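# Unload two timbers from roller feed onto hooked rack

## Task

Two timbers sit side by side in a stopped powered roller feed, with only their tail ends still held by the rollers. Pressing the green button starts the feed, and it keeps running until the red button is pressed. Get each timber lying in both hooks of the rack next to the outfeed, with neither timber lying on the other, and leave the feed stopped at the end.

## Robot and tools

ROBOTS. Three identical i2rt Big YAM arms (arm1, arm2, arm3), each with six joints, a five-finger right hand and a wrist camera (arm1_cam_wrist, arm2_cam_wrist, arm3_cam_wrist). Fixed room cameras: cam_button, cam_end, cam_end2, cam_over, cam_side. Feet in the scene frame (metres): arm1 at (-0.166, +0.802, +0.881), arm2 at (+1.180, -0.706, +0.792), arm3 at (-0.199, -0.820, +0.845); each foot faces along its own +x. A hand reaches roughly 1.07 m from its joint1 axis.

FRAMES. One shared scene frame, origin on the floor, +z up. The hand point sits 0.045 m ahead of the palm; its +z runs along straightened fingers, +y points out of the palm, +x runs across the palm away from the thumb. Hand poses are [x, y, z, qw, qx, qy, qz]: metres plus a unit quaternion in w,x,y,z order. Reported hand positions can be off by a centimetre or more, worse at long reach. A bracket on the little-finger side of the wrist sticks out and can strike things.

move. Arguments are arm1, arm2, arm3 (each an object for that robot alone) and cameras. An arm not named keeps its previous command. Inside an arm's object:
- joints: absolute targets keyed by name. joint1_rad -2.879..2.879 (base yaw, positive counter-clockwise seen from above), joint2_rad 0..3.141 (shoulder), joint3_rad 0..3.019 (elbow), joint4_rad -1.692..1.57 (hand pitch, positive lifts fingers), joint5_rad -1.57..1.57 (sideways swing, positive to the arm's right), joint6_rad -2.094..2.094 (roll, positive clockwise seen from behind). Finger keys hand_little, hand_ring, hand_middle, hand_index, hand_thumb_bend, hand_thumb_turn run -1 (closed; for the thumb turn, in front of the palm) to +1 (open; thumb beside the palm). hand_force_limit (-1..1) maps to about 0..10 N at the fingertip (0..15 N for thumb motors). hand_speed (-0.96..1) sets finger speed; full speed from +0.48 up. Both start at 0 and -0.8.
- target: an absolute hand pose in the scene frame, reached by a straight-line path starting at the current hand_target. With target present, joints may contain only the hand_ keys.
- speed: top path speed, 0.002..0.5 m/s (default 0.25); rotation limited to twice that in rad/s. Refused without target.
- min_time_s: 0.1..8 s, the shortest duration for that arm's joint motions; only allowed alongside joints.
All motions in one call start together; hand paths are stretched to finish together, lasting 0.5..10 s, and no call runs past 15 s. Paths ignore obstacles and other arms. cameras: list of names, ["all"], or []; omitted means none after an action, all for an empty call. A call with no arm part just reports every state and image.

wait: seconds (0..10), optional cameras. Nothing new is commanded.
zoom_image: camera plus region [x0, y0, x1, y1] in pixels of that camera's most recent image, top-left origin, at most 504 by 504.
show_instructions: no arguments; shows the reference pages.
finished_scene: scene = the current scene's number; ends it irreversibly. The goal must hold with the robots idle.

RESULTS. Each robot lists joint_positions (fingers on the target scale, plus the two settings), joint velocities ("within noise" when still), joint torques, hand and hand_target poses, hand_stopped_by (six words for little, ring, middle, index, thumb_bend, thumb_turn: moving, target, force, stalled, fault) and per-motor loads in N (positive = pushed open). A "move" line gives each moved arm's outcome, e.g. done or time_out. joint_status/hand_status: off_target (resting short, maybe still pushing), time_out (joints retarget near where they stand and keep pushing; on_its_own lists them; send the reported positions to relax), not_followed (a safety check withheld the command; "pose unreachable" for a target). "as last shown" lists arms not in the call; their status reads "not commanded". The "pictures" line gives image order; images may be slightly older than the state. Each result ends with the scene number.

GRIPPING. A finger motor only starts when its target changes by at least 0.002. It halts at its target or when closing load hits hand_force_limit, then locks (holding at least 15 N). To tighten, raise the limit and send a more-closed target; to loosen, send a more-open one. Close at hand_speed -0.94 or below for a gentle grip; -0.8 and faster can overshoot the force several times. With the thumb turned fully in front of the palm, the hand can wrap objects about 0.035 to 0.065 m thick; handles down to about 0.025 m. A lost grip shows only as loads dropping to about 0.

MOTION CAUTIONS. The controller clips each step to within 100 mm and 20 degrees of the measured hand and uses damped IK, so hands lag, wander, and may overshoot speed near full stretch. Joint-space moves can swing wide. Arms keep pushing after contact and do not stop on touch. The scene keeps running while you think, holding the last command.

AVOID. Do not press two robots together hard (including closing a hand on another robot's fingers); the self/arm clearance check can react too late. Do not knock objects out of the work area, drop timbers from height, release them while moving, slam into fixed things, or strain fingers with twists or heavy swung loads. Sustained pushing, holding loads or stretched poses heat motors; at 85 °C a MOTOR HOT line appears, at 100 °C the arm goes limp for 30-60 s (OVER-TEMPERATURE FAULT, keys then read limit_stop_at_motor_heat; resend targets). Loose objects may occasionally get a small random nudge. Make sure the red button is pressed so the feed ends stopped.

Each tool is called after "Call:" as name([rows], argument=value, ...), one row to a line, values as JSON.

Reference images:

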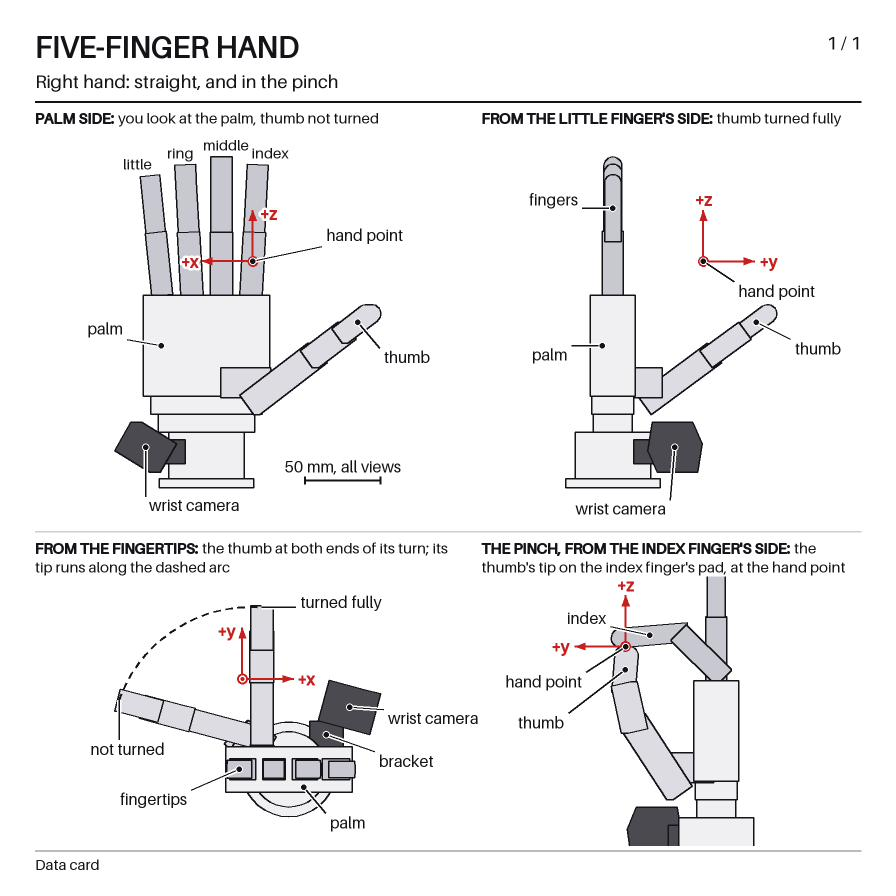

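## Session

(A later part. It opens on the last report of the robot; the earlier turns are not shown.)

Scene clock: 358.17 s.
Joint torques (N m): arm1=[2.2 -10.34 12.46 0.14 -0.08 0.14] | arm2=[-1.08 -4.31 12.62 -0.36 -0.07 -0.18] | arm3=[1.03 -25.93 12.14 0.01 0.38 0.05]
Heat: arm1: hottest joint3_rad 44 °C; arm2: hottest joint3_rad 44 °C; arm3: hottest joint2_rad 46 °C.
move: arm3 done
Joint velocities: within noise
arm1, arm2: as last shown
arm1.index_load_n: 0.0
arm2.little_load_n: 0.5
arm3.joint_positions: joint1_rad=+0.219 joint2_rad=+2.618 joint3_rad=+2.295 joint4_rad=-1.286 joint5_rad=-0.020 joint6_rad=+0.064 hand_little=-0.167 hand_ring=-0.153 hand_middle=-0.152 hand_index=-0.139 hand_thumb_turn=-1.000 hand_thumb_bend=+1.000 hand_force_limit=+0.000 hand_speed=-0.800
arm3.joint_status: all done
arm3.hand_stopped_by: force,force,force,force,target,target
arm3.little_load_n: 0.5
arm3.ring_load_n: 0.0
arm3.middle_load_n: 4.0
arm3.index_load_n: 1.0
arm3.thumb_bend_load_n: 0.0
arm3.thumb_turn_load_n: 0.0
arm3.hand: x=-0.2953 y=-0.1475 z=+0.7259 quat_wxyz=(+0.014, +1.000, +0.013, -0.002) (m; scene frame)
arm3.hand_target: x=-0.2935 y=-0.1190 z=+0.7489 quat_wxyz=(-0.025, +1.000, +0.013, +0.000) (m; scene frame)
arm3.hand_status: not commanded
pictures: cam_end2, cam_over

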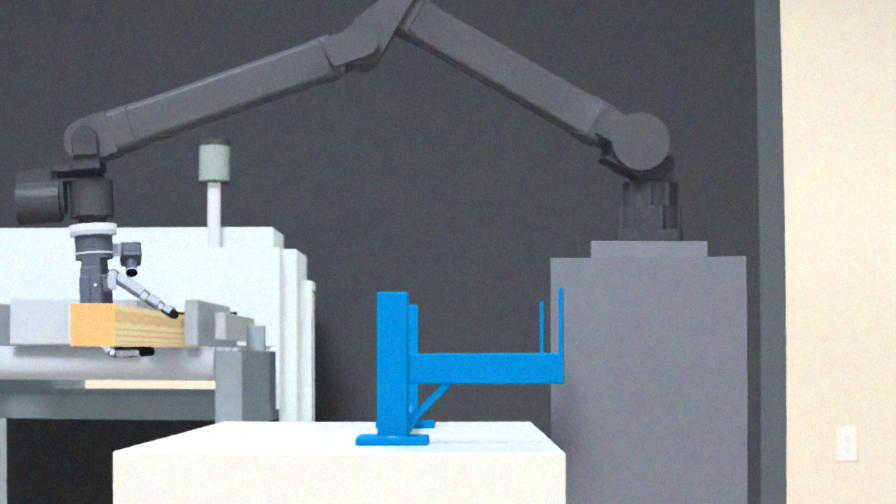

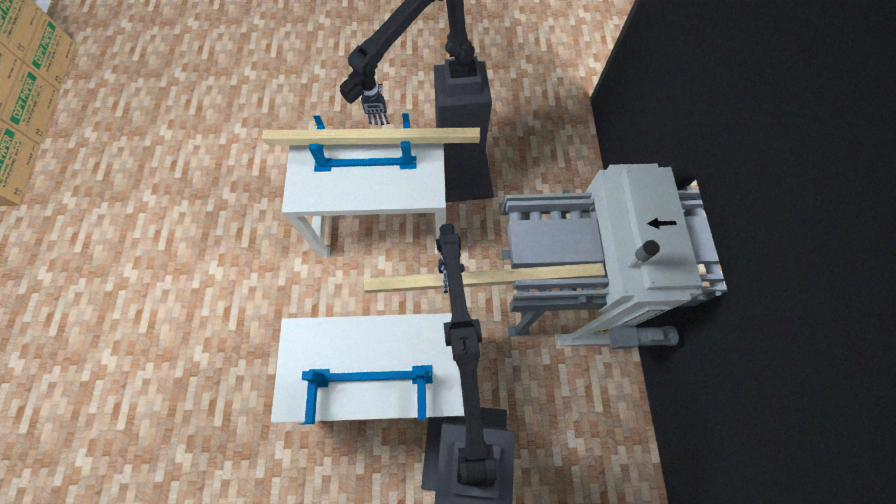

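Call:
move(arm3={"joints": {"joint1_rad": 0.11, "joint5_rad": -0.015, "joint6_rad": -0.006}, "min_time_s": 3}, cameras=["cam_end2", "cam_over"])

Call:
zoom_image(camera="cam_over", region=[340, 200, 640, 320])

Call:
zoom_image(camera="cam_end2", region=[0, 200, 220, 400])

Scene clock: 373.83 s.
Joint torques (N m): arm1=[2.2 -10.29 12.45 0.14 -0.08 0.14] | arm2=[-1.2 -3.84 12.57 -0.5 -0.05 -0.14] | arm3=[-3.02 -25.93 12.15 -0.18 0.53 -0.32]
Heat: arm1: hottest joint3_rad 44 °C; arm2: hottest joint3_rad 45 °C; arm3: hottest joint2_rad 48 °C.
move: arm3 time_out
Joint velocities: within noise
arm1, arm2: as last shown
arm2.little_load_n: 0.0
arm3.joint_positions: joint1_rad=+0.160 joint2_rad=+2.618 joint3_rad=+2.295 joint4_rad=-1.280 joint5_rad=-0.029 joint6_rad=+0.031 hand_little=-0.167 hand_ring=-0.153 hand_middle=-0.152 hand_index=-0.139 hand_thumb_turn=-1.000 hand_thumb_bend=+1.000 hand_force_limit=+0.000 hand_speed=-0.800
arm3.joint_status: joint1_rad time_out (moved -0.059 of -0.109); joint6_rad time_out (moved -0.033 of -0.070); the others done
arm3.hand_stopped_by: force,force,force,force,target,target
arm3.little_load_n: 0.0
arm3.ring_load_n: 0.0
arm3.middle_load_n: 3.5
arm3.index_load_n: 3.0
arm3.thumb_bend_load_n: 0.0
arm3.thumb_turn_load_n: 0.0
arm3.on_its_own: joint1_rad reads +0.160 and still pushes toward +0.110 since a time_out; joint6_rad reads +0.031 and still pushes toward -0.006 since a time_out
arm3.hand: x=-0.2557 y=-0.1424 z=+0.7264 quat_wxyz=(+0.011, +1.000, +0.000, -0.007) (m; scene frame)
arm3.hand_target: x=-0.2169 y=-0.1150 z=+0.7502 quat_wxyz=(-0.026, +1.000, -0.006, -0.001) (m; scene frame)
arm3.hand_status: not commanded
pictures: cam_end2, cam_over

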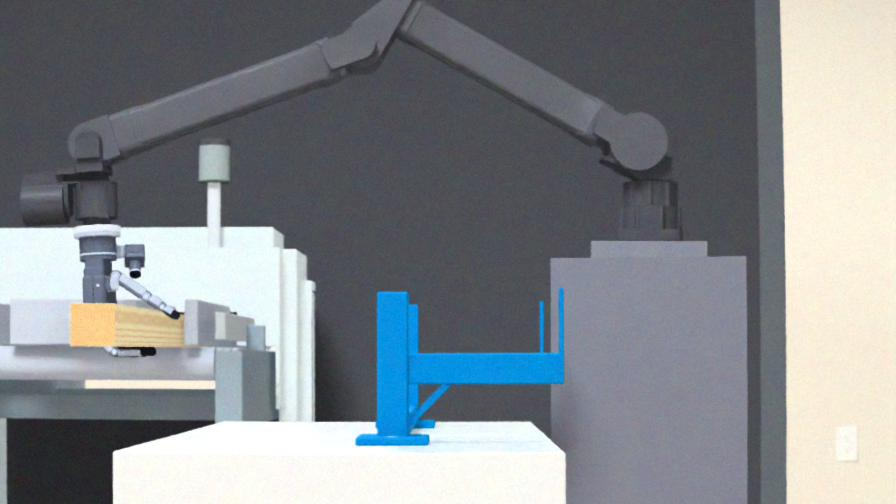

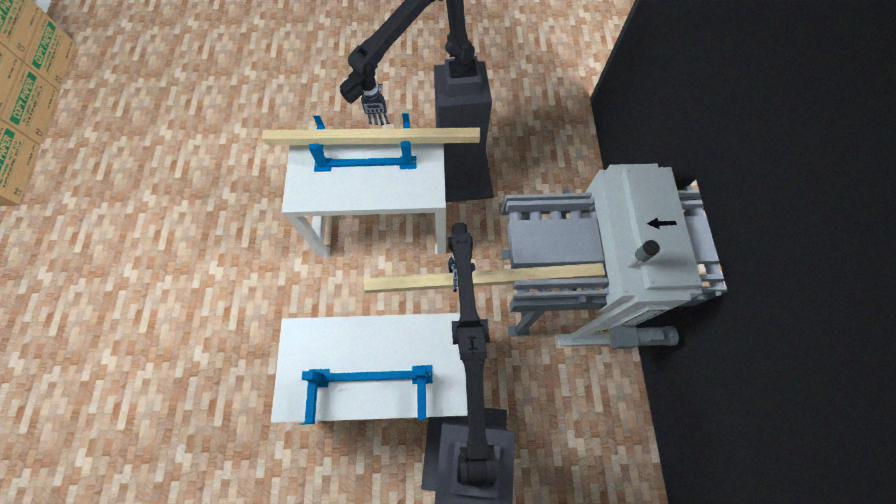

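Scaled by 1.680.

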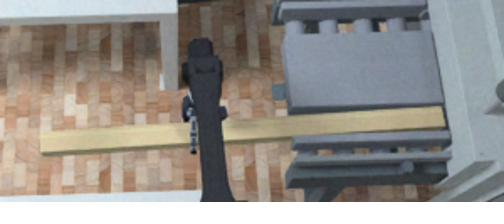

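Scaled by 2.291.

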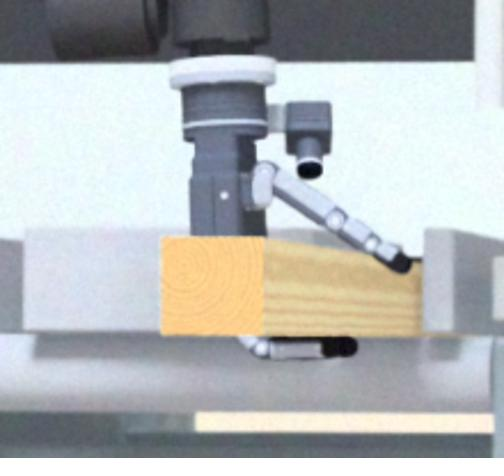

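Call:
move(arm3={"joints": {"joint1_rad": 0.05, "joint2_rad": 2.59, "joint5_rad": -0.015, "joint6_rad": -0.045}, "min_time_s": 3}, cameras=["cam_end2", "cam_over"])

Call:
zoom_image(camera="cam_over", region=[340, 200, 640, 320])

Call:
zoom_image(camera="cam_end2", region=[0, 200, 220, 400])

Scene clock: 384.30 s.
Joint torques (N m): arm1=[2.14 -10.34 12.45 0.14 -0.08 0.14] | arm2=[-0.91 -3.72 12.59 -0.5 -0.06 -0.16] | arm3=[-3.55 -28.1 12.16 -0.24 0.67 -0.35]
Heat: arm1: hottest joint3_rad 45 °C; arm2: hottest joint3_rad 45 °C; arm3: hottest joint2_rad 49 °C.
move: arm3 time_out
Joint velocities: within noise
arm1, arm2: as last shown
arm3.joint_positions: joint1_rad=+0.106 joint2_rad=+2.618 joint3_rad=+2.295 joint4_rad=-1.279 joint5_rad=-0.032 joint6_rad=-0.005 hand_little=-0.167 hand_ring=-0.153 hand_middle=-0.152 hand_index=-0.139 hand_thumb_turn=-1.000 hand_thumb_bend=+1.000 hand_force_limit=+0.000 hand_speed=-0.800
arm3.joint_status: joint1_rad time_out (moved -0.054 of -0.110); joint6_rad time_out (moved -0.036 of -0.076); the others done
arm3.hand_stopped_by: force,force,force,force,target,target
arm3.little_load_n: 0.0
arm3.ring_load_n: 0.0
arm3.middle_load_n: 3.5
arm3.index_load_n: 4.0
arm3.thumb_bend_load_n: 0.0
arm3.thumb_turn_load_n: 0.0
arm3.on_its_own: joint1_rad reads +0.106 and still pushes toward +0.050 since a time_out; joint6_rad reads -0.005 and still pushes toward -0.045 since a time_out
arm3.hand: x=-0.2172 y=-0.1411 z=+0.7270 quat_wxyz=(+0.010, +1.000, -0.010, -0.009) (m; scene frame)
arm3.hand_target: x=-0.1717 y=-0.1110 z=+0.7679 quat_wxyz=(-0.039, +0.999, -0.017, +0.001) (m; scene frame)
arm3.hand_status: not commanded
pictures: cam_end2, cam_over

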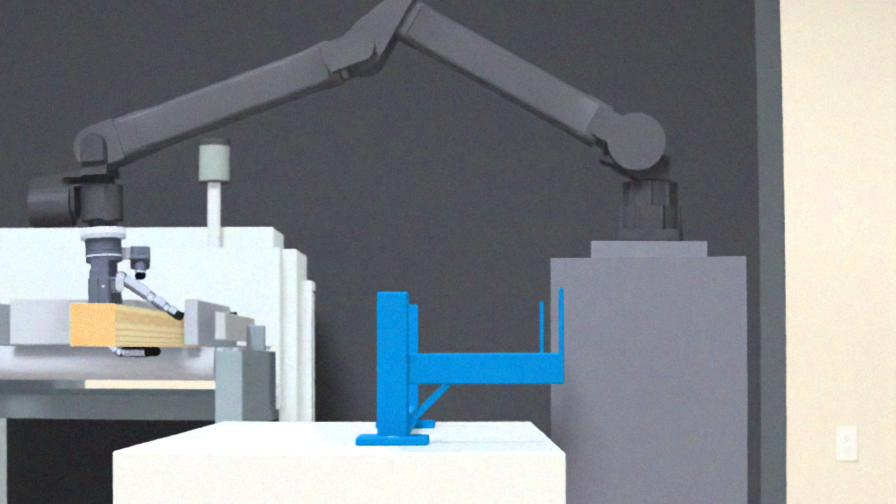

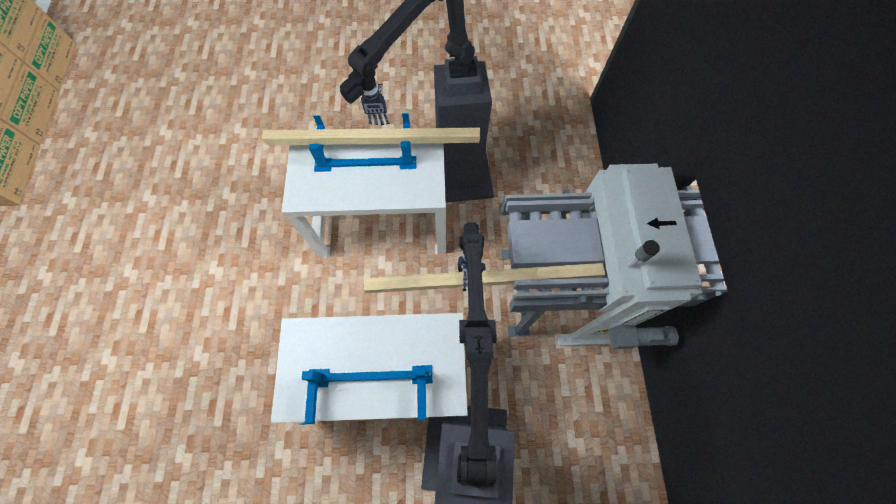

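Scaled by 1.680.

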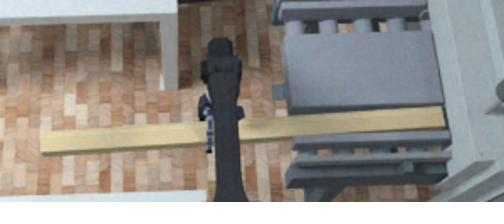

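Scaled by 2.291.

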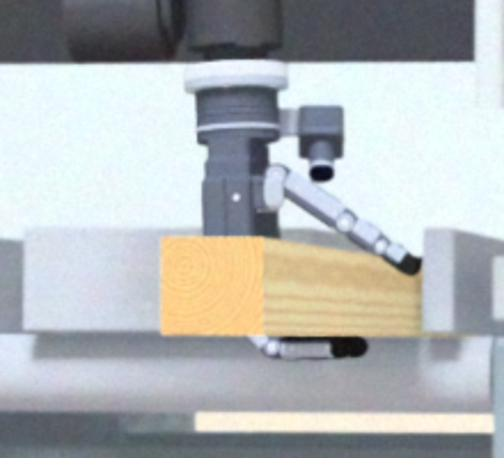

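Call:
move(arm3={"joints": {"joint1_rad": -0.02, "joint2_rad": 2.565, "joint5_rad": -0.015, "joint6_rad": -0.10}, "min_time_s": 3}, cameras=["cam_end2", "cam_over"])

Call:
zoom_image(camera="cam_over", region=[340, 200, 640, 320])

Call:
zoom_image(camera="cam_end2", region=[0, 200, 220, 400])

Scene clock: 392.97 s.
Joint torques (N m): arm1=[2.2 -10.34 12.48 0.14 -0.08 0.14] | arm2=[-1.38 -3.37 12.66 -0.46 -0.05 -0.13] | arm3=[-4.25 -30.15 12.16 -0.47 0.84 -0.27]
Heat: arm1: hottest joint3_rad 45 °C; arm2: hottest joint3_rad 45 °C; arm3: hottest joint2_rad 50 °C.
move: arm3 time_out
Joint velocities: within noise
arm1, arm2: as last shown
arm3.joint_positions: joint1_rad=+0.044 joint2_rad=+2.618 joint3_rad=+2.295 joint4_rad=-1.272 joint5_rad=-0.036 joint6_rad=-0.068 hand_little=-0.167 hand_ring=-0.153 hand_middle=-0.152 hand_index=-0.139 hand_thumb_turn=-1.000 hand_thumb_bend=+1.000 hand_force_limit=+0.000 hand_speed=-0.800
arm3.joint_status: joint1_rad time_out (moved -0.061 of -0.126); the others done
arm3.hand_stopped_by: force,force,force,force,target,target
arm3.little_load_n: 0.5
arm3.ring_load_n: 0.0
arm3.middle_load_n: 2.0
arm3.index_load_n: 4.0
arm3.thumb_bend_load_n: 0.0
arm3.thumb_turn_load_n: 0.5
arm3.on_its_own: joint1_rad reads +0.044 and still pushes toward -0.020 since a time_out
arm3.hand: x=-0.1725 y=-0.1416 z=+0.7272 quat_wxyz=(+0.006, +1.000, -0.009, -0.012) (m; scene frame)
arm3.hand_target: x=-0.1188 y=-0.1115 z=+0.7856 quat_wxyz=(-0.051, +0.998, -0.024, +0.005) (m; scene frame)
arm3.hand_status: not commanded
pictures: cam_end2, cam_over

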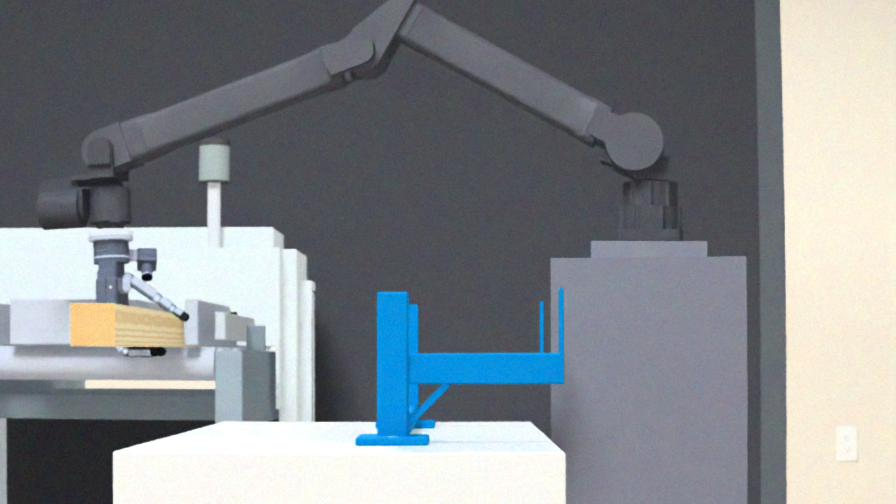

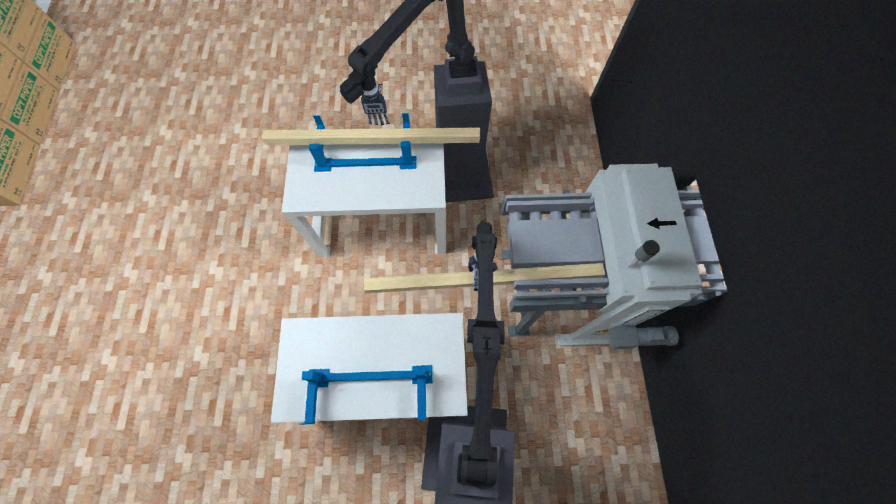

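Scaled by 1.680.

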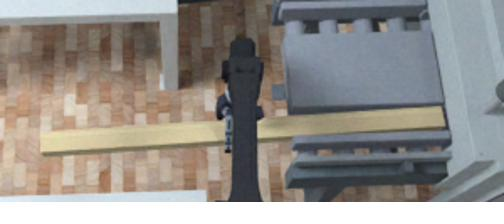

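Scaled by 2.291.

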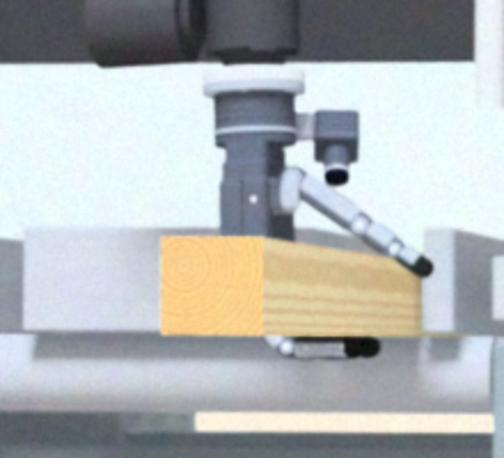

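Call:
move(arm3={"joints": {"joint1_rad": 0.03, "joint6_rad": -0.075, "hand_force_limit": 0.1, "hand_speed": -0.92, "hand_thumb_bend": -0.1, "hand_little": -0.6, "hand_ring": -0.6, "hand_middle": -0.6, "hand_index": -0.6}, "min_time_s": 1})

Call:
move(arm3={"joints": {"joint2_rad": 2.50}, "min_time_s": 1.5}, cameras=["cam_end2", "cam_over"])

Call:
zoom_image(camera="cam_end2", region=[0, 200, 220, 400])

Scene clock: 407.97 s.
Joint torques (N m): arm1=[2.14 -10.34 12.48 0.14 -0.08 0.14] | arm2=[-0.91 -3.72 12.48 -0.39 -0.06 -0.12] | arm3=[0.09 -30.15 12.16 -0.47 0.92 0.02]
Heat: arm1: hottest joint3_rad 45 °C; arm2: hottest joint3_rad 45 °C; arm3: hottest joint2_rad 51 °C.
move: arm3 off_target
Joint velocities: within noise
arm1.joint_positions: joint1_rad=-0.869 joint2_rad=+1.679 joint3_rad=+1.489 joint4_rad=-1.398 joint5_rad=+0.012 joint6_rad=-0.791 hand_little=+1.000 hand_ring=+1.000 hand_middle=+1.000 hand_index=+1.000 hand_thumb_turn=-1.000 hand_thumb_bend=+1.000 hand_force_limit=+0.100 hand_speed=-0.500
arm1.joint_status: not commanded
arm1.hand_stopped_by: target,target,target,target,target,target
arm1.little_load_n: 0.0
arm1.ring_load_n: 0.0
arm1.middle_load_n: 0.0
arm1.index_load_n: 0.0
arm1.thumb_bend_load_n: 0.0
arm1.thumb_turn_load_n: 0.0
arm1.hand: x=-0.4955 y=+0.5120 z=+1.0384 quat_wxyz=(-0.008, +0.001, -1.000, -0.009) (m; scene frame)
arm1.hand_target: x=-0.4996 y=+0.5003 z=+1.0501 quat_wxyz=(+0.000, +0.000, -1.000, +0.000) (m; scene frame)
arm1.hand_status: not commanded
arm2.joint_positions: joint1_rad=-0.090 joint2_rad=+1.154 joint3_rad=+1.173 joint4_rad=-1.616 joint5_rad=+0.006 joint6_rad=+0.118 hand_little=-1.000 hand_ring=-1.000 hand_middle=-1.000 hand_index=+1.000 hand_thumb_turn=+1.000 hand_thumb_bend=+1.000 hand_force_limit=+0.000 hand_speed=-0.500
arm2.joint_status: not commanded
arm2.hand_stopped_by: target,target,target,target,target,target
arm2.little_load_n: 0.0
arm2.ring_load_n: 0.0
arm2.middle_load_n: 0.0
arm2.index_load_n: 0.0
arm2.thumb_bend_load_n: -0.5
arm2.thumb_turn_load_n: 0.5
arm2.hand: x=+1.1163 y=-0.4612 z=+1.0350 quat_wxyz=(+0.016, +1.000, +0.000, +0.002) (m; scene frame)
arm2.hand_target: x=+1.1199 y=-0.4506 z=+1.0496 quat_wxyz=(+0.000, +1.000, +0.000, +0.000) (m; scene frame)
arm2.hand_status: not commanded
arm3.joint_positions: joint1_rad=+0.045 joint2_rad=+2.618 joint3_rad=+2.295 joint4_rad=-1.272 joint5_rad=-0.037 joint6_rad=-0.069 hand_little=-0.240 hand_ring=-0.210 hand_middle=-0.186 hand_index=-0.166 hand_thumb_turn=-1.000 hand_thumb_bend=+0.960 hand_force_limit=+0.100 hand_speed=-0.920
arm3.joint_status: hand_little off_target (ended at -0.240, target -0.600); hand_ring off_target (ended at -0.210, target -0.600); hand_middle off_target (ended at -0.186, target -0.600); hand_index off_target (ended at -0.166, target -0.600); hand_thumb_bend off_target (ended at +0.960, target -0.100); the others done
arm3.hand_stopped_by: force,force,force,force,force,target
arm3.little_load_n: 6.0
arm3.ring_load_n: 9.0
arm3.middle_load_n: 6.5
arm3.index_load_n: 4.0
arm3.thumb_bend_load_n: 8.0
arm3.thumb_turn_load_n: 1.5
arm3.hand: x=-0.1730 y=-0.1416 z=+0.7273 quat_wxyz=(+0.005, +1.000, -0.008, -0.013) (m; scene frame)
arm3.hand_target: x=-0.1557 y=-0.1077 z=+0.7853 quat_wxyz=(-0.051, +0.999, -0.012, +0.003) (m; scene frame)
arm3.hand_status: not commanded
pictures: none

Scene clock: 409.73 s.
Joint torques (N m): arm1=[2.14 -10.46 12.45 0.13 -0.08 0.14] | arm2=[-1.85 -3.25 12.67 -0.49 -0.09 -0.18] | arm3=[0.09 -35.55 12.15 -0.49 0.92 0.02]
Heat: arm1: hottest joint3_rad 45 °C; arm2: hottest joint3_rad 45 °C; arm3: hottest joint2_rad 52 °C.
move: arm3 done
Joint velocities: within noise
arm1, arm2: as last shown
arm1.little_load_n: 0.5
arm2.thumb_bend_load_n: 0.0
arm2.thumb_turn_load_n: 0.0
arm3.joint_positions: joint1_rad=+0.045 joint2_rad=+2.618 joint3_rad=+2.295 joint4_rad=-1.272 joint5_rad=-0.037 joint6_rad=-0.069 hand_little=-0.240 hand_ring=-0.210 hand_middle=-0.186 hand_index=-0.166 hand_thumb_turn=-1.000 hand_thumb_bend=+0.960 hand_force_limit=+0.100 hand_speed=-0.920
arm3.joint_status: all done
arm3.hand_stopped_by: force,force,force,force,force,target
arm3.little_load_n: 6.0
arm3.ring_load_n: 8.5
arm3.middle_load_n: 6.0
arm3.index_load_n: 4.0
arm3.thumb_bend_load_n: 8.0
arm3.thumb_turn_load_n: 1.5
arm3.hand: x=-0.1730 y=-0.1416 z=+0.7273 quat_wxyz=(+0.005, +1.000, -0.008, -0.013) (m; scene frame)
arm3.hand_target: x=-0.1552 y=-0.0968 z=+0.8306 quat_wxyz=(-0.083, +0.996, -0.011, +0.006) (m; scene frame)
arm3.hand_status: not commanded
pictures: cam_end2, cam_over

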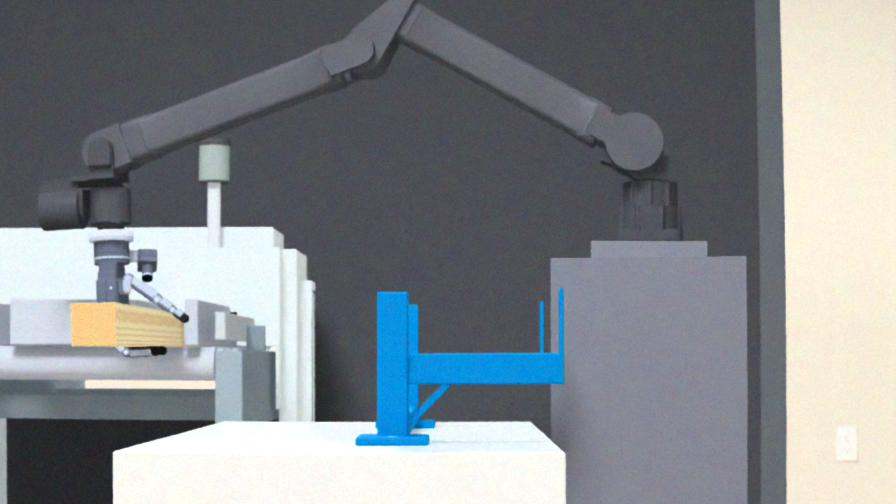

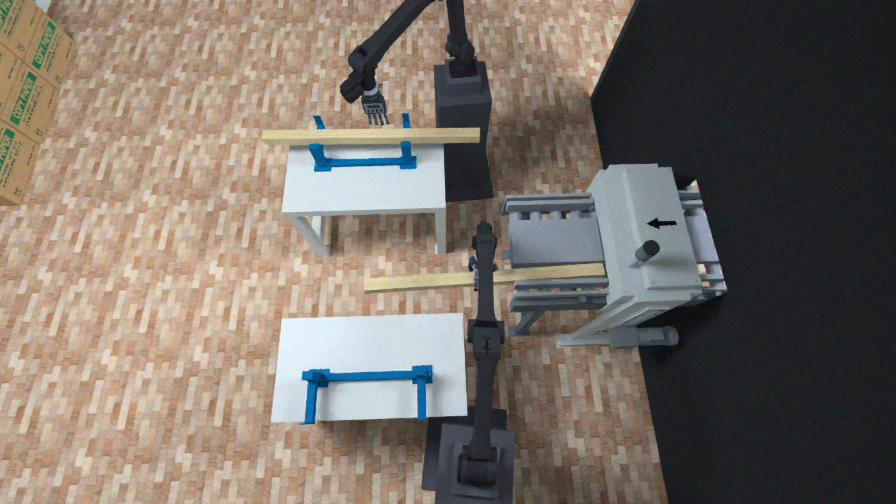

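Scaled by 2.291.

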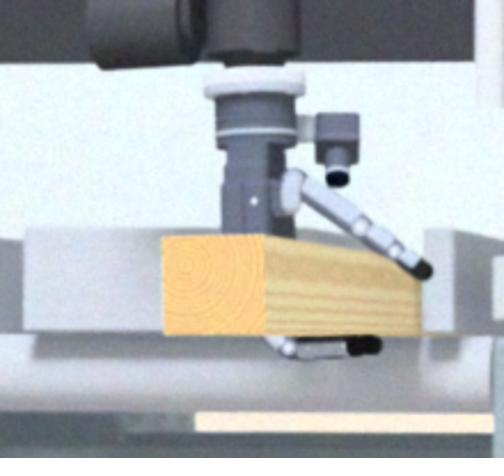

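Call:
move(arm3={"joints": {"joint1_rad": 0.14, "joint2_rad": 2.45, "joint5_rad": -0.02, "joint6_rad": 0.0}, "min_time_s": 2}, cameras=["cam_end2", "cam_over"])

Call:
zoom_image(camera="cam_end2", region=[0, 200, 220, 400])

Call:
zoom_image(camera="cam_over", region=[340, 200, 640, 320])

Scene clock: 415.63 s.
Joint torques (N m): arm1=[2.14 -10.34 12.48 0.16 -0.08 0.14] | arm2=[-1.03 -3.66 12.66 -0.43 -0.07 -0.14] | arm3=[2.55 -36.6 12.3 -0.42 0.07 -0.1]
Heat: arm1: hottest joint3_rad 46 °C; arm2: hottest joint3_rad 45 °C; arm3: hottest joint2_rad 52 °C.
move: arm3 done
Joint velocities: within noise
arm1, arm2: as last shown
arm1.little_load_n: 0.0
arm3.joint_positions: joint1_rad=+0.126 joint2_rad=+2.580 joint3_rad=+2.295 joint4_rad=-1.272 joint5_rad=-0.023 joint6_rad=+0.017 hand_little=-0.239 hand_ring=-0.210 hand_middle=-0.186 hand_index=-0.166 hand_thumb_turn=-1.000 hand_thumb_bend=+0.960 hand_force_limit=+0.100 hand_speed=-0.920
arm3.joint_status: all done
arm3.hand_stopped_by: force,force,force,force,force,target
arm3.little_load_n: 7.0
arm3.ring_load_n: 9.5
arm3.middle_load_n: 6.5
arm3.index_load_n: 3.5
arm3.thumb_bend_load_n: 6.5
arm3.thumb_turn_load_n: 1.5
arm3.hand: x=-0.2309 y=-0.1304 z=+0.7512 quat_wxyz=(-0.012, +1.000, -0.010, -0.005) (m; scene frame)
arm3.hand_target: x=-0.2410 y=-0.0880 z=+0.8657 quat_wxyz=(-0.108, +0.994, +0.007, -0.004) (m; scene frame)
arm3.hand_status: not commanded
pictures: cam_end2, cam_over

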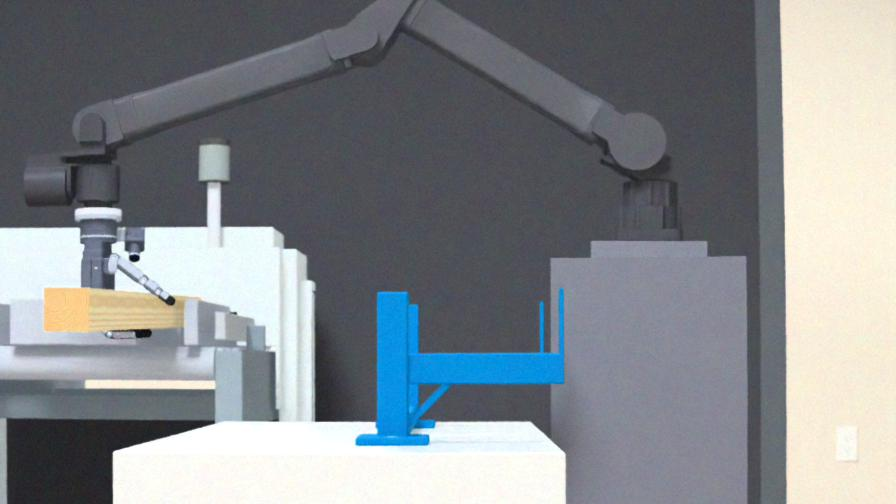

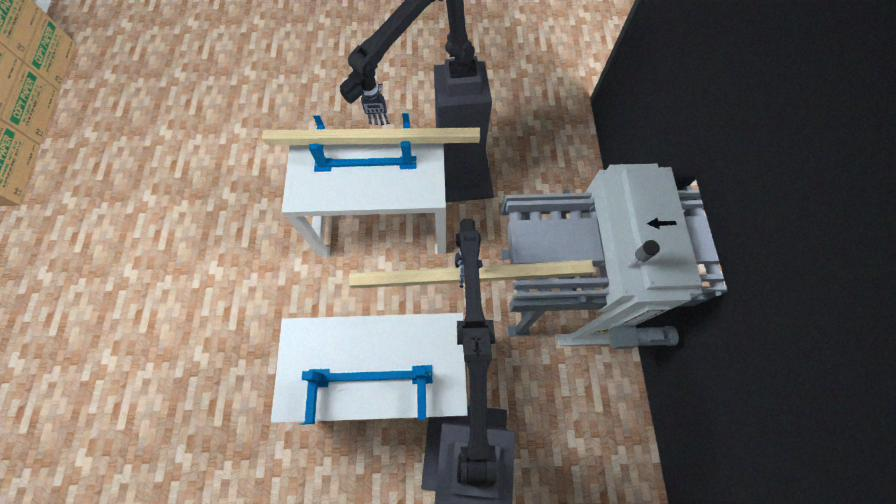

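Scaled by 2.291.

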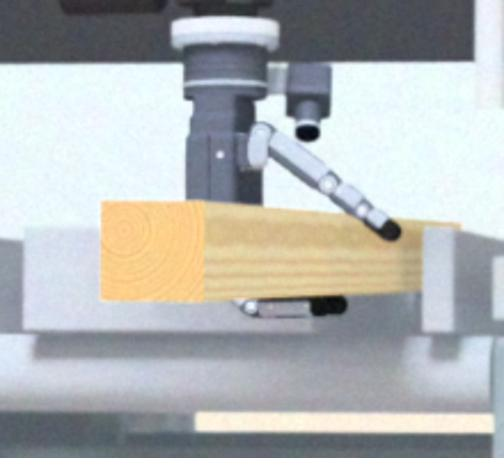

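Scaled by 1.680.

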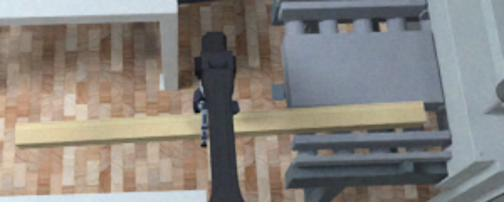

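Call:
move(arm3={"joints": {"joint2_rad": 2.35, "joint4_rad": -1.35}, "min_time_s": 2}, cameras=["cam_end2"])

Call:
zoom_image(camera="cam_end2", region=[0, 100, 300, 400])

Scene clock: 426.33 s.
Joint torques (N m): arm1=[2.14 -10.29 12.45 0.16 -0.08 0.14] | arm2=[-1.03 -4.07 12.56 -0.42 -0.02 -0.12] | arm3=[2.37 -35.84 12.62 -0.84 0.14 0.01]
Heat: arm1: hottest joint3_rad 46 °C; arm2: hottest joint3_rad 45 °C; arm3: hottest joint2_rad 53 °C.
move: arm3 done
Joint velocities: within noise
arm1, arm2: as last shown
arm3.joint_positions: joint1_rad=+0.129 joint2_rad=+2.476 joint3_rad=+2.295 joint4_rad=-1.330 joint5_rad=-0.025 joint6_rad=+0.007 hand_little=-0.239 hand_ring=-0.210 hand_middle=-0.186 hand_index=-0.166 hand_thumb_turn=-1.000 hand_thumb_bend=+0.960 hand_force_limit=+0.100 hand_speed=-0.920
arm3.joint_status: all done
arm3.hand_stopped_by: force,force,force,force,force,target
arm3.little_load_n: 7.5
arm3.ring_load_n: 10.0
arm3.middle_load_n: 7.0
arm3.index_load_n: 3.5
arm3.thumb_bend_load_n: 6.5
arm3.thumb_turn_load_n: 1.5
arm3.hand: x=-0.2334 y=-0.1266 z=+0.8239 quat_wxyz=(-0.035, +0.999, -0.003, -0.006) (m; scene frame)
arm3.hand_target: x=-0.2418 y=-0.0997 z=+0.9362 quat_wxyz=(-0.123, +0.992, +0.007, -0.004) (m; scene frame)
arm3.hand_status: not commanded
pictures: cam_end2

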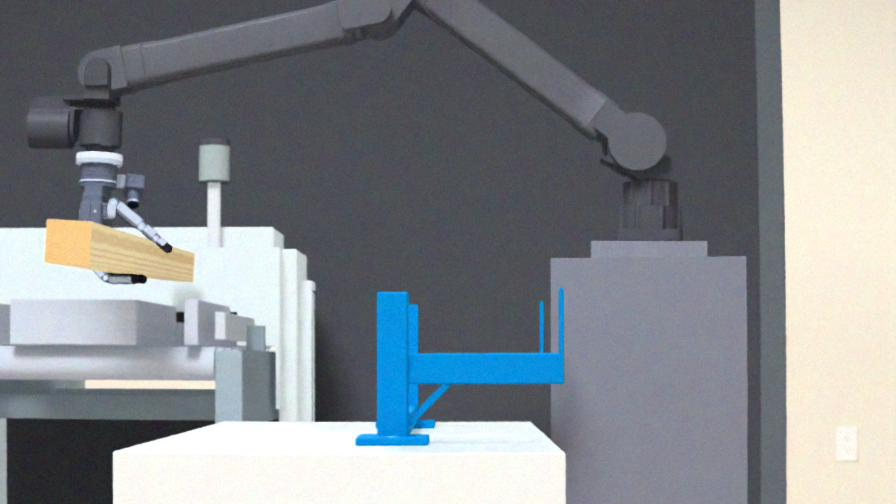

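Scaled by 1.680.

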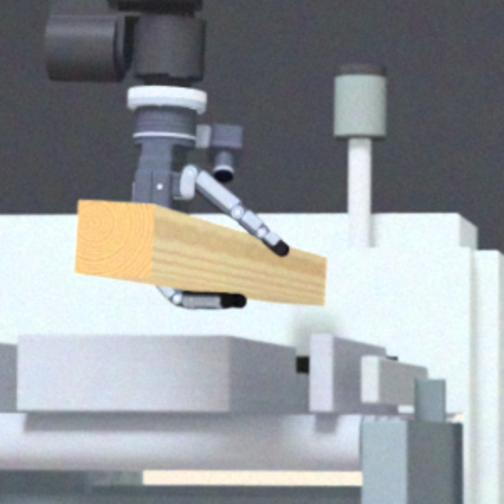

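Call:
move(arm3={"target": [-0.42, -0.32, 0.95, -0.075, 0.997, -0.006, -0.004], "speed": 0.15}, cameras=["cam_over", "cam_end2"])

Call:
zoom_image(camera="cam_end2", region=[50, 50, 550, 400])

Scene clock: 439.17 s.
Joint torques (N m): arm1=[2.2 -10.34 12.48 0.14 -0.08 0.13] | arm2=[-1.38 -3.37 12.72 -0.5 -0.05 -0.11] | arm3=[1.67 -26.46 8.57 -0.49 0.12 0.18]
Heat: arm1: hottest joint3_rad 46 °C; arm2: hottest joint3_rad 46 °C; arm3: hottest joint2_rad 50 °C.
move: arm3 off_target
Joint velocities: within noise
arm1, arm2: as last shown
arm3.joint_positions: joint1_rad=+0.459 joint2_rad=+1.926 joint3_rad=+1.531 joint4_rad=-1.143 joint5_rad=+0.022 joint6_rad=+0.336 hand_little=-0.239 hand_ring=-0.210 hand_middle=-0.186 hand_index=-0.166 hand_thumb_turn=-1.000 hand_thumb_bend=+0.960 hand_force_limit=+0.100 hand_speed=-0.920
arm3.joint_status: not commanded
arm3.hand_stopped_by: force,force,force,force,force,target
arm3.little_load_n: 7.0
arm3.ring_load_n: 10.0
arm3.middle_load_n: 6.5
arm3.index_load_n: 4.0
arm3.thumb_bend_load_n: 6.0
arm3.thumb_turn_load_n: 2.0
arm3.hand: x=-0.4134 y=-0.3321 z=+0.8919 quat_wxyz=(-0.024, +1.000, -0.003, +0.012) (m; scene frame)
arm3.hand_target: x=-0.4193 y=-0.3220 z=+0.9480 quat_wxyz=(-0.075, +0.997, -0.006, -0.004) (m; scene frame)
arm3.hand_status: off_target (0.060 m and 6.1 deg from the pose sent, 0.297 m and 4.6 deg at the start; pose on its path clipped on 36 of 84 steps)
pictures: cam_end2, cam_over

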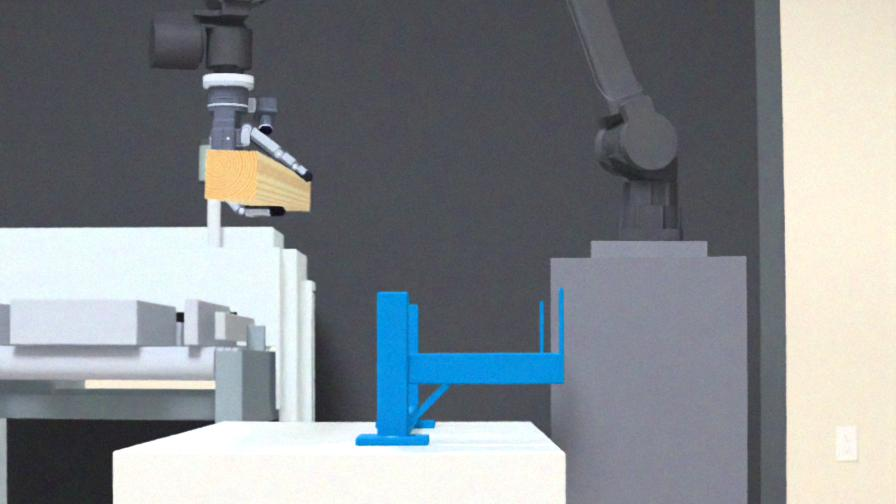

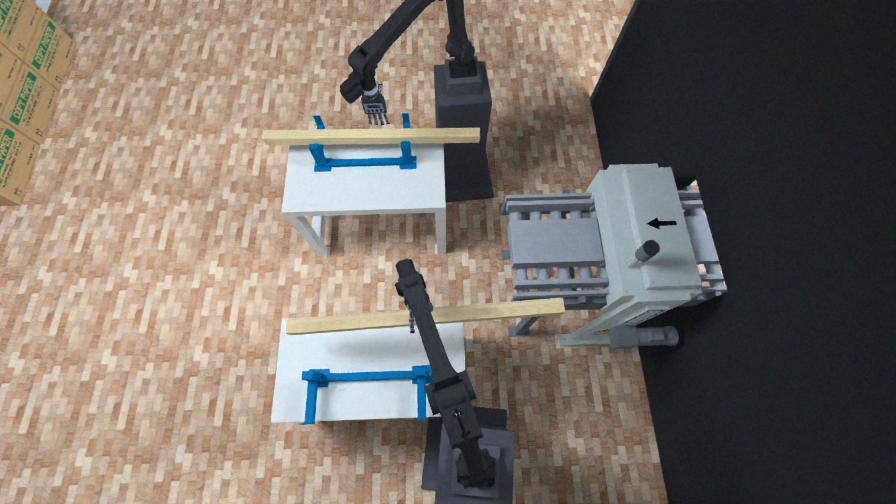

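Scaled by 1.008.

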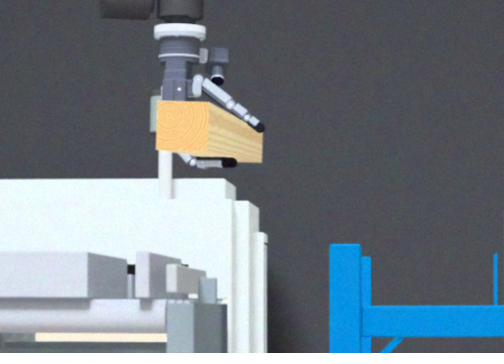

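Call:
move(arm3={"target": [-0.645, -0.577, 0.935, -0.05, 0.998, -0.022, -0.034], "speed": 0.15}, cameras=["cam_over", "cam_end2", "cam_side"])

Call:
zoom_image(camera="cam_end2", region=[250, 50, 650, 400])

Call:
zoom_image(camera="cam_over", region=[200, 300, 560, 500])

Scene clock: 449.93 s.
Joint torques (N m): arm1=[2.2 -10.4 12.48 0.14 -0.08 0.14] | arm2=[-1.32 -4.07 12.7 -0.46 -0.08 -0.14] | arm3=[1.73 -21.71 8.43 -0.34 -0.3 0.17]
Heat: arm1: hottest joint3_rad 46 °C; arm2: hottest joint3_rad 46 °C; arm3: hottest joint2_rad 50 °C.
move: arm3 off_target
Joint velocities: within noise
arm1, arm2: as last shown
arm2.little_load_n: 0.5
arm3.joint_positions: joint1_rad=+1.073 joint2_rad=+1.738 joint3_rad=+1.257 joint4_rad=-1.070 joint5_rad=+0.032 joint6_rad=+0.983 hand_little=-0.239 hand_ring=-0.210 hand_middle=-0.186 hand_index=-0.166 hand_thumb_turn=-1.000 hand_thumb_bend=+0.960 hand_force_limit=+0.100 hand_speed=-0.920
arm3.joint_status: not commanded
arm3.hand_stopped_by: force,force,force,force,force,target
arm3.little_load_n: 7.0
arm3.ring_load_n: 10.0
arm3.middle_load_n: 6.5
arm3.index_load_n: 3.5
arm3.thumb_bend_load_n: 6.0
arm3.thumb_turn_load_n: 1.5
arm3.hand: x=-0.6299 y=-0.5838 z=+0.8876 quat_wxyz=(-0.024, +0.999, -0.019, +0.008) (m; scene frame)
arm3.hand_target: x=-0.6437 y=-0.5780 z=+0.9338 quat_wxyz=(-0.050, +0.998, -0.022, -0.034) (m; scene frame)
arm3.hand_status: off_target (0.050 m and 5.7 deg from the pose sent, 0.340 m and 6.4 deg at the start)
pictures: cam_end2, cam_over, cam_side

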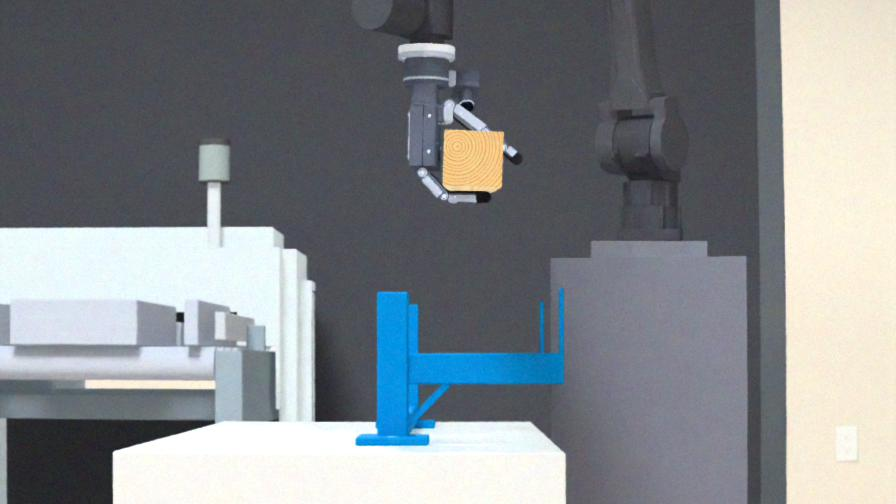

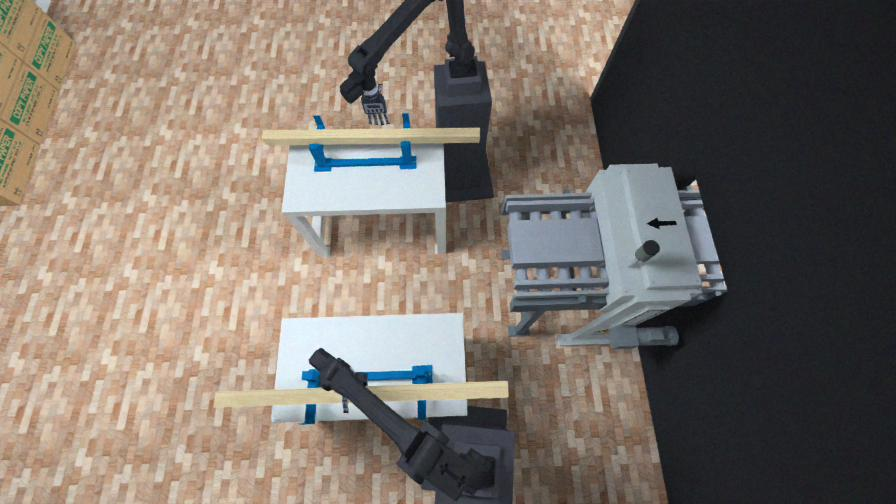

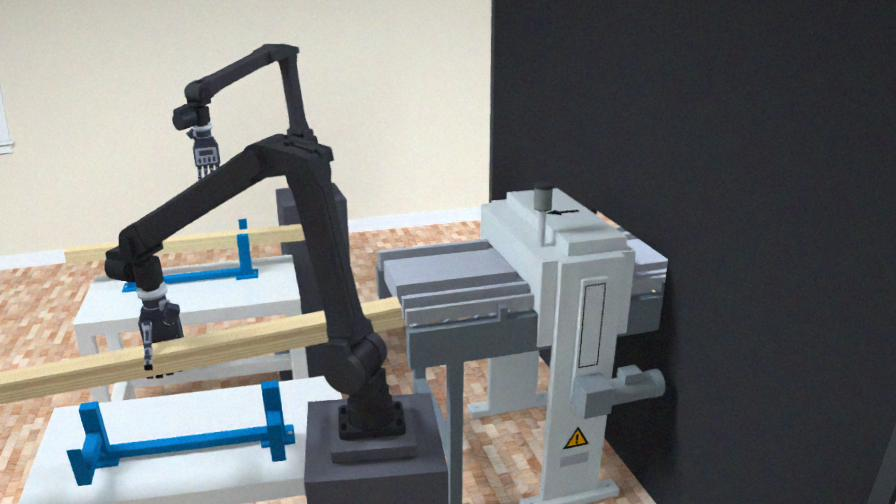

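Scaled by 1.260.

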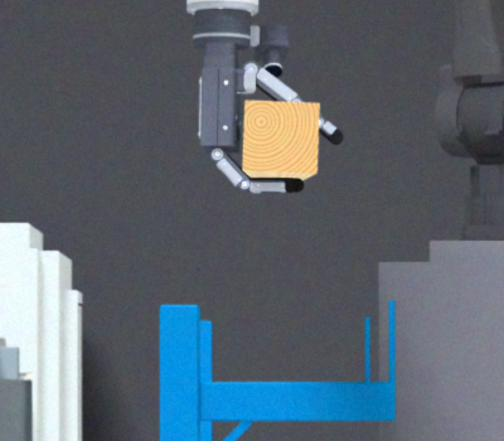

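Scaled by 1.400.

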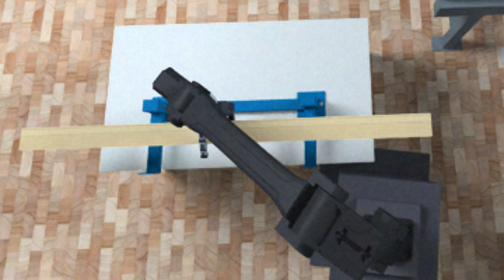

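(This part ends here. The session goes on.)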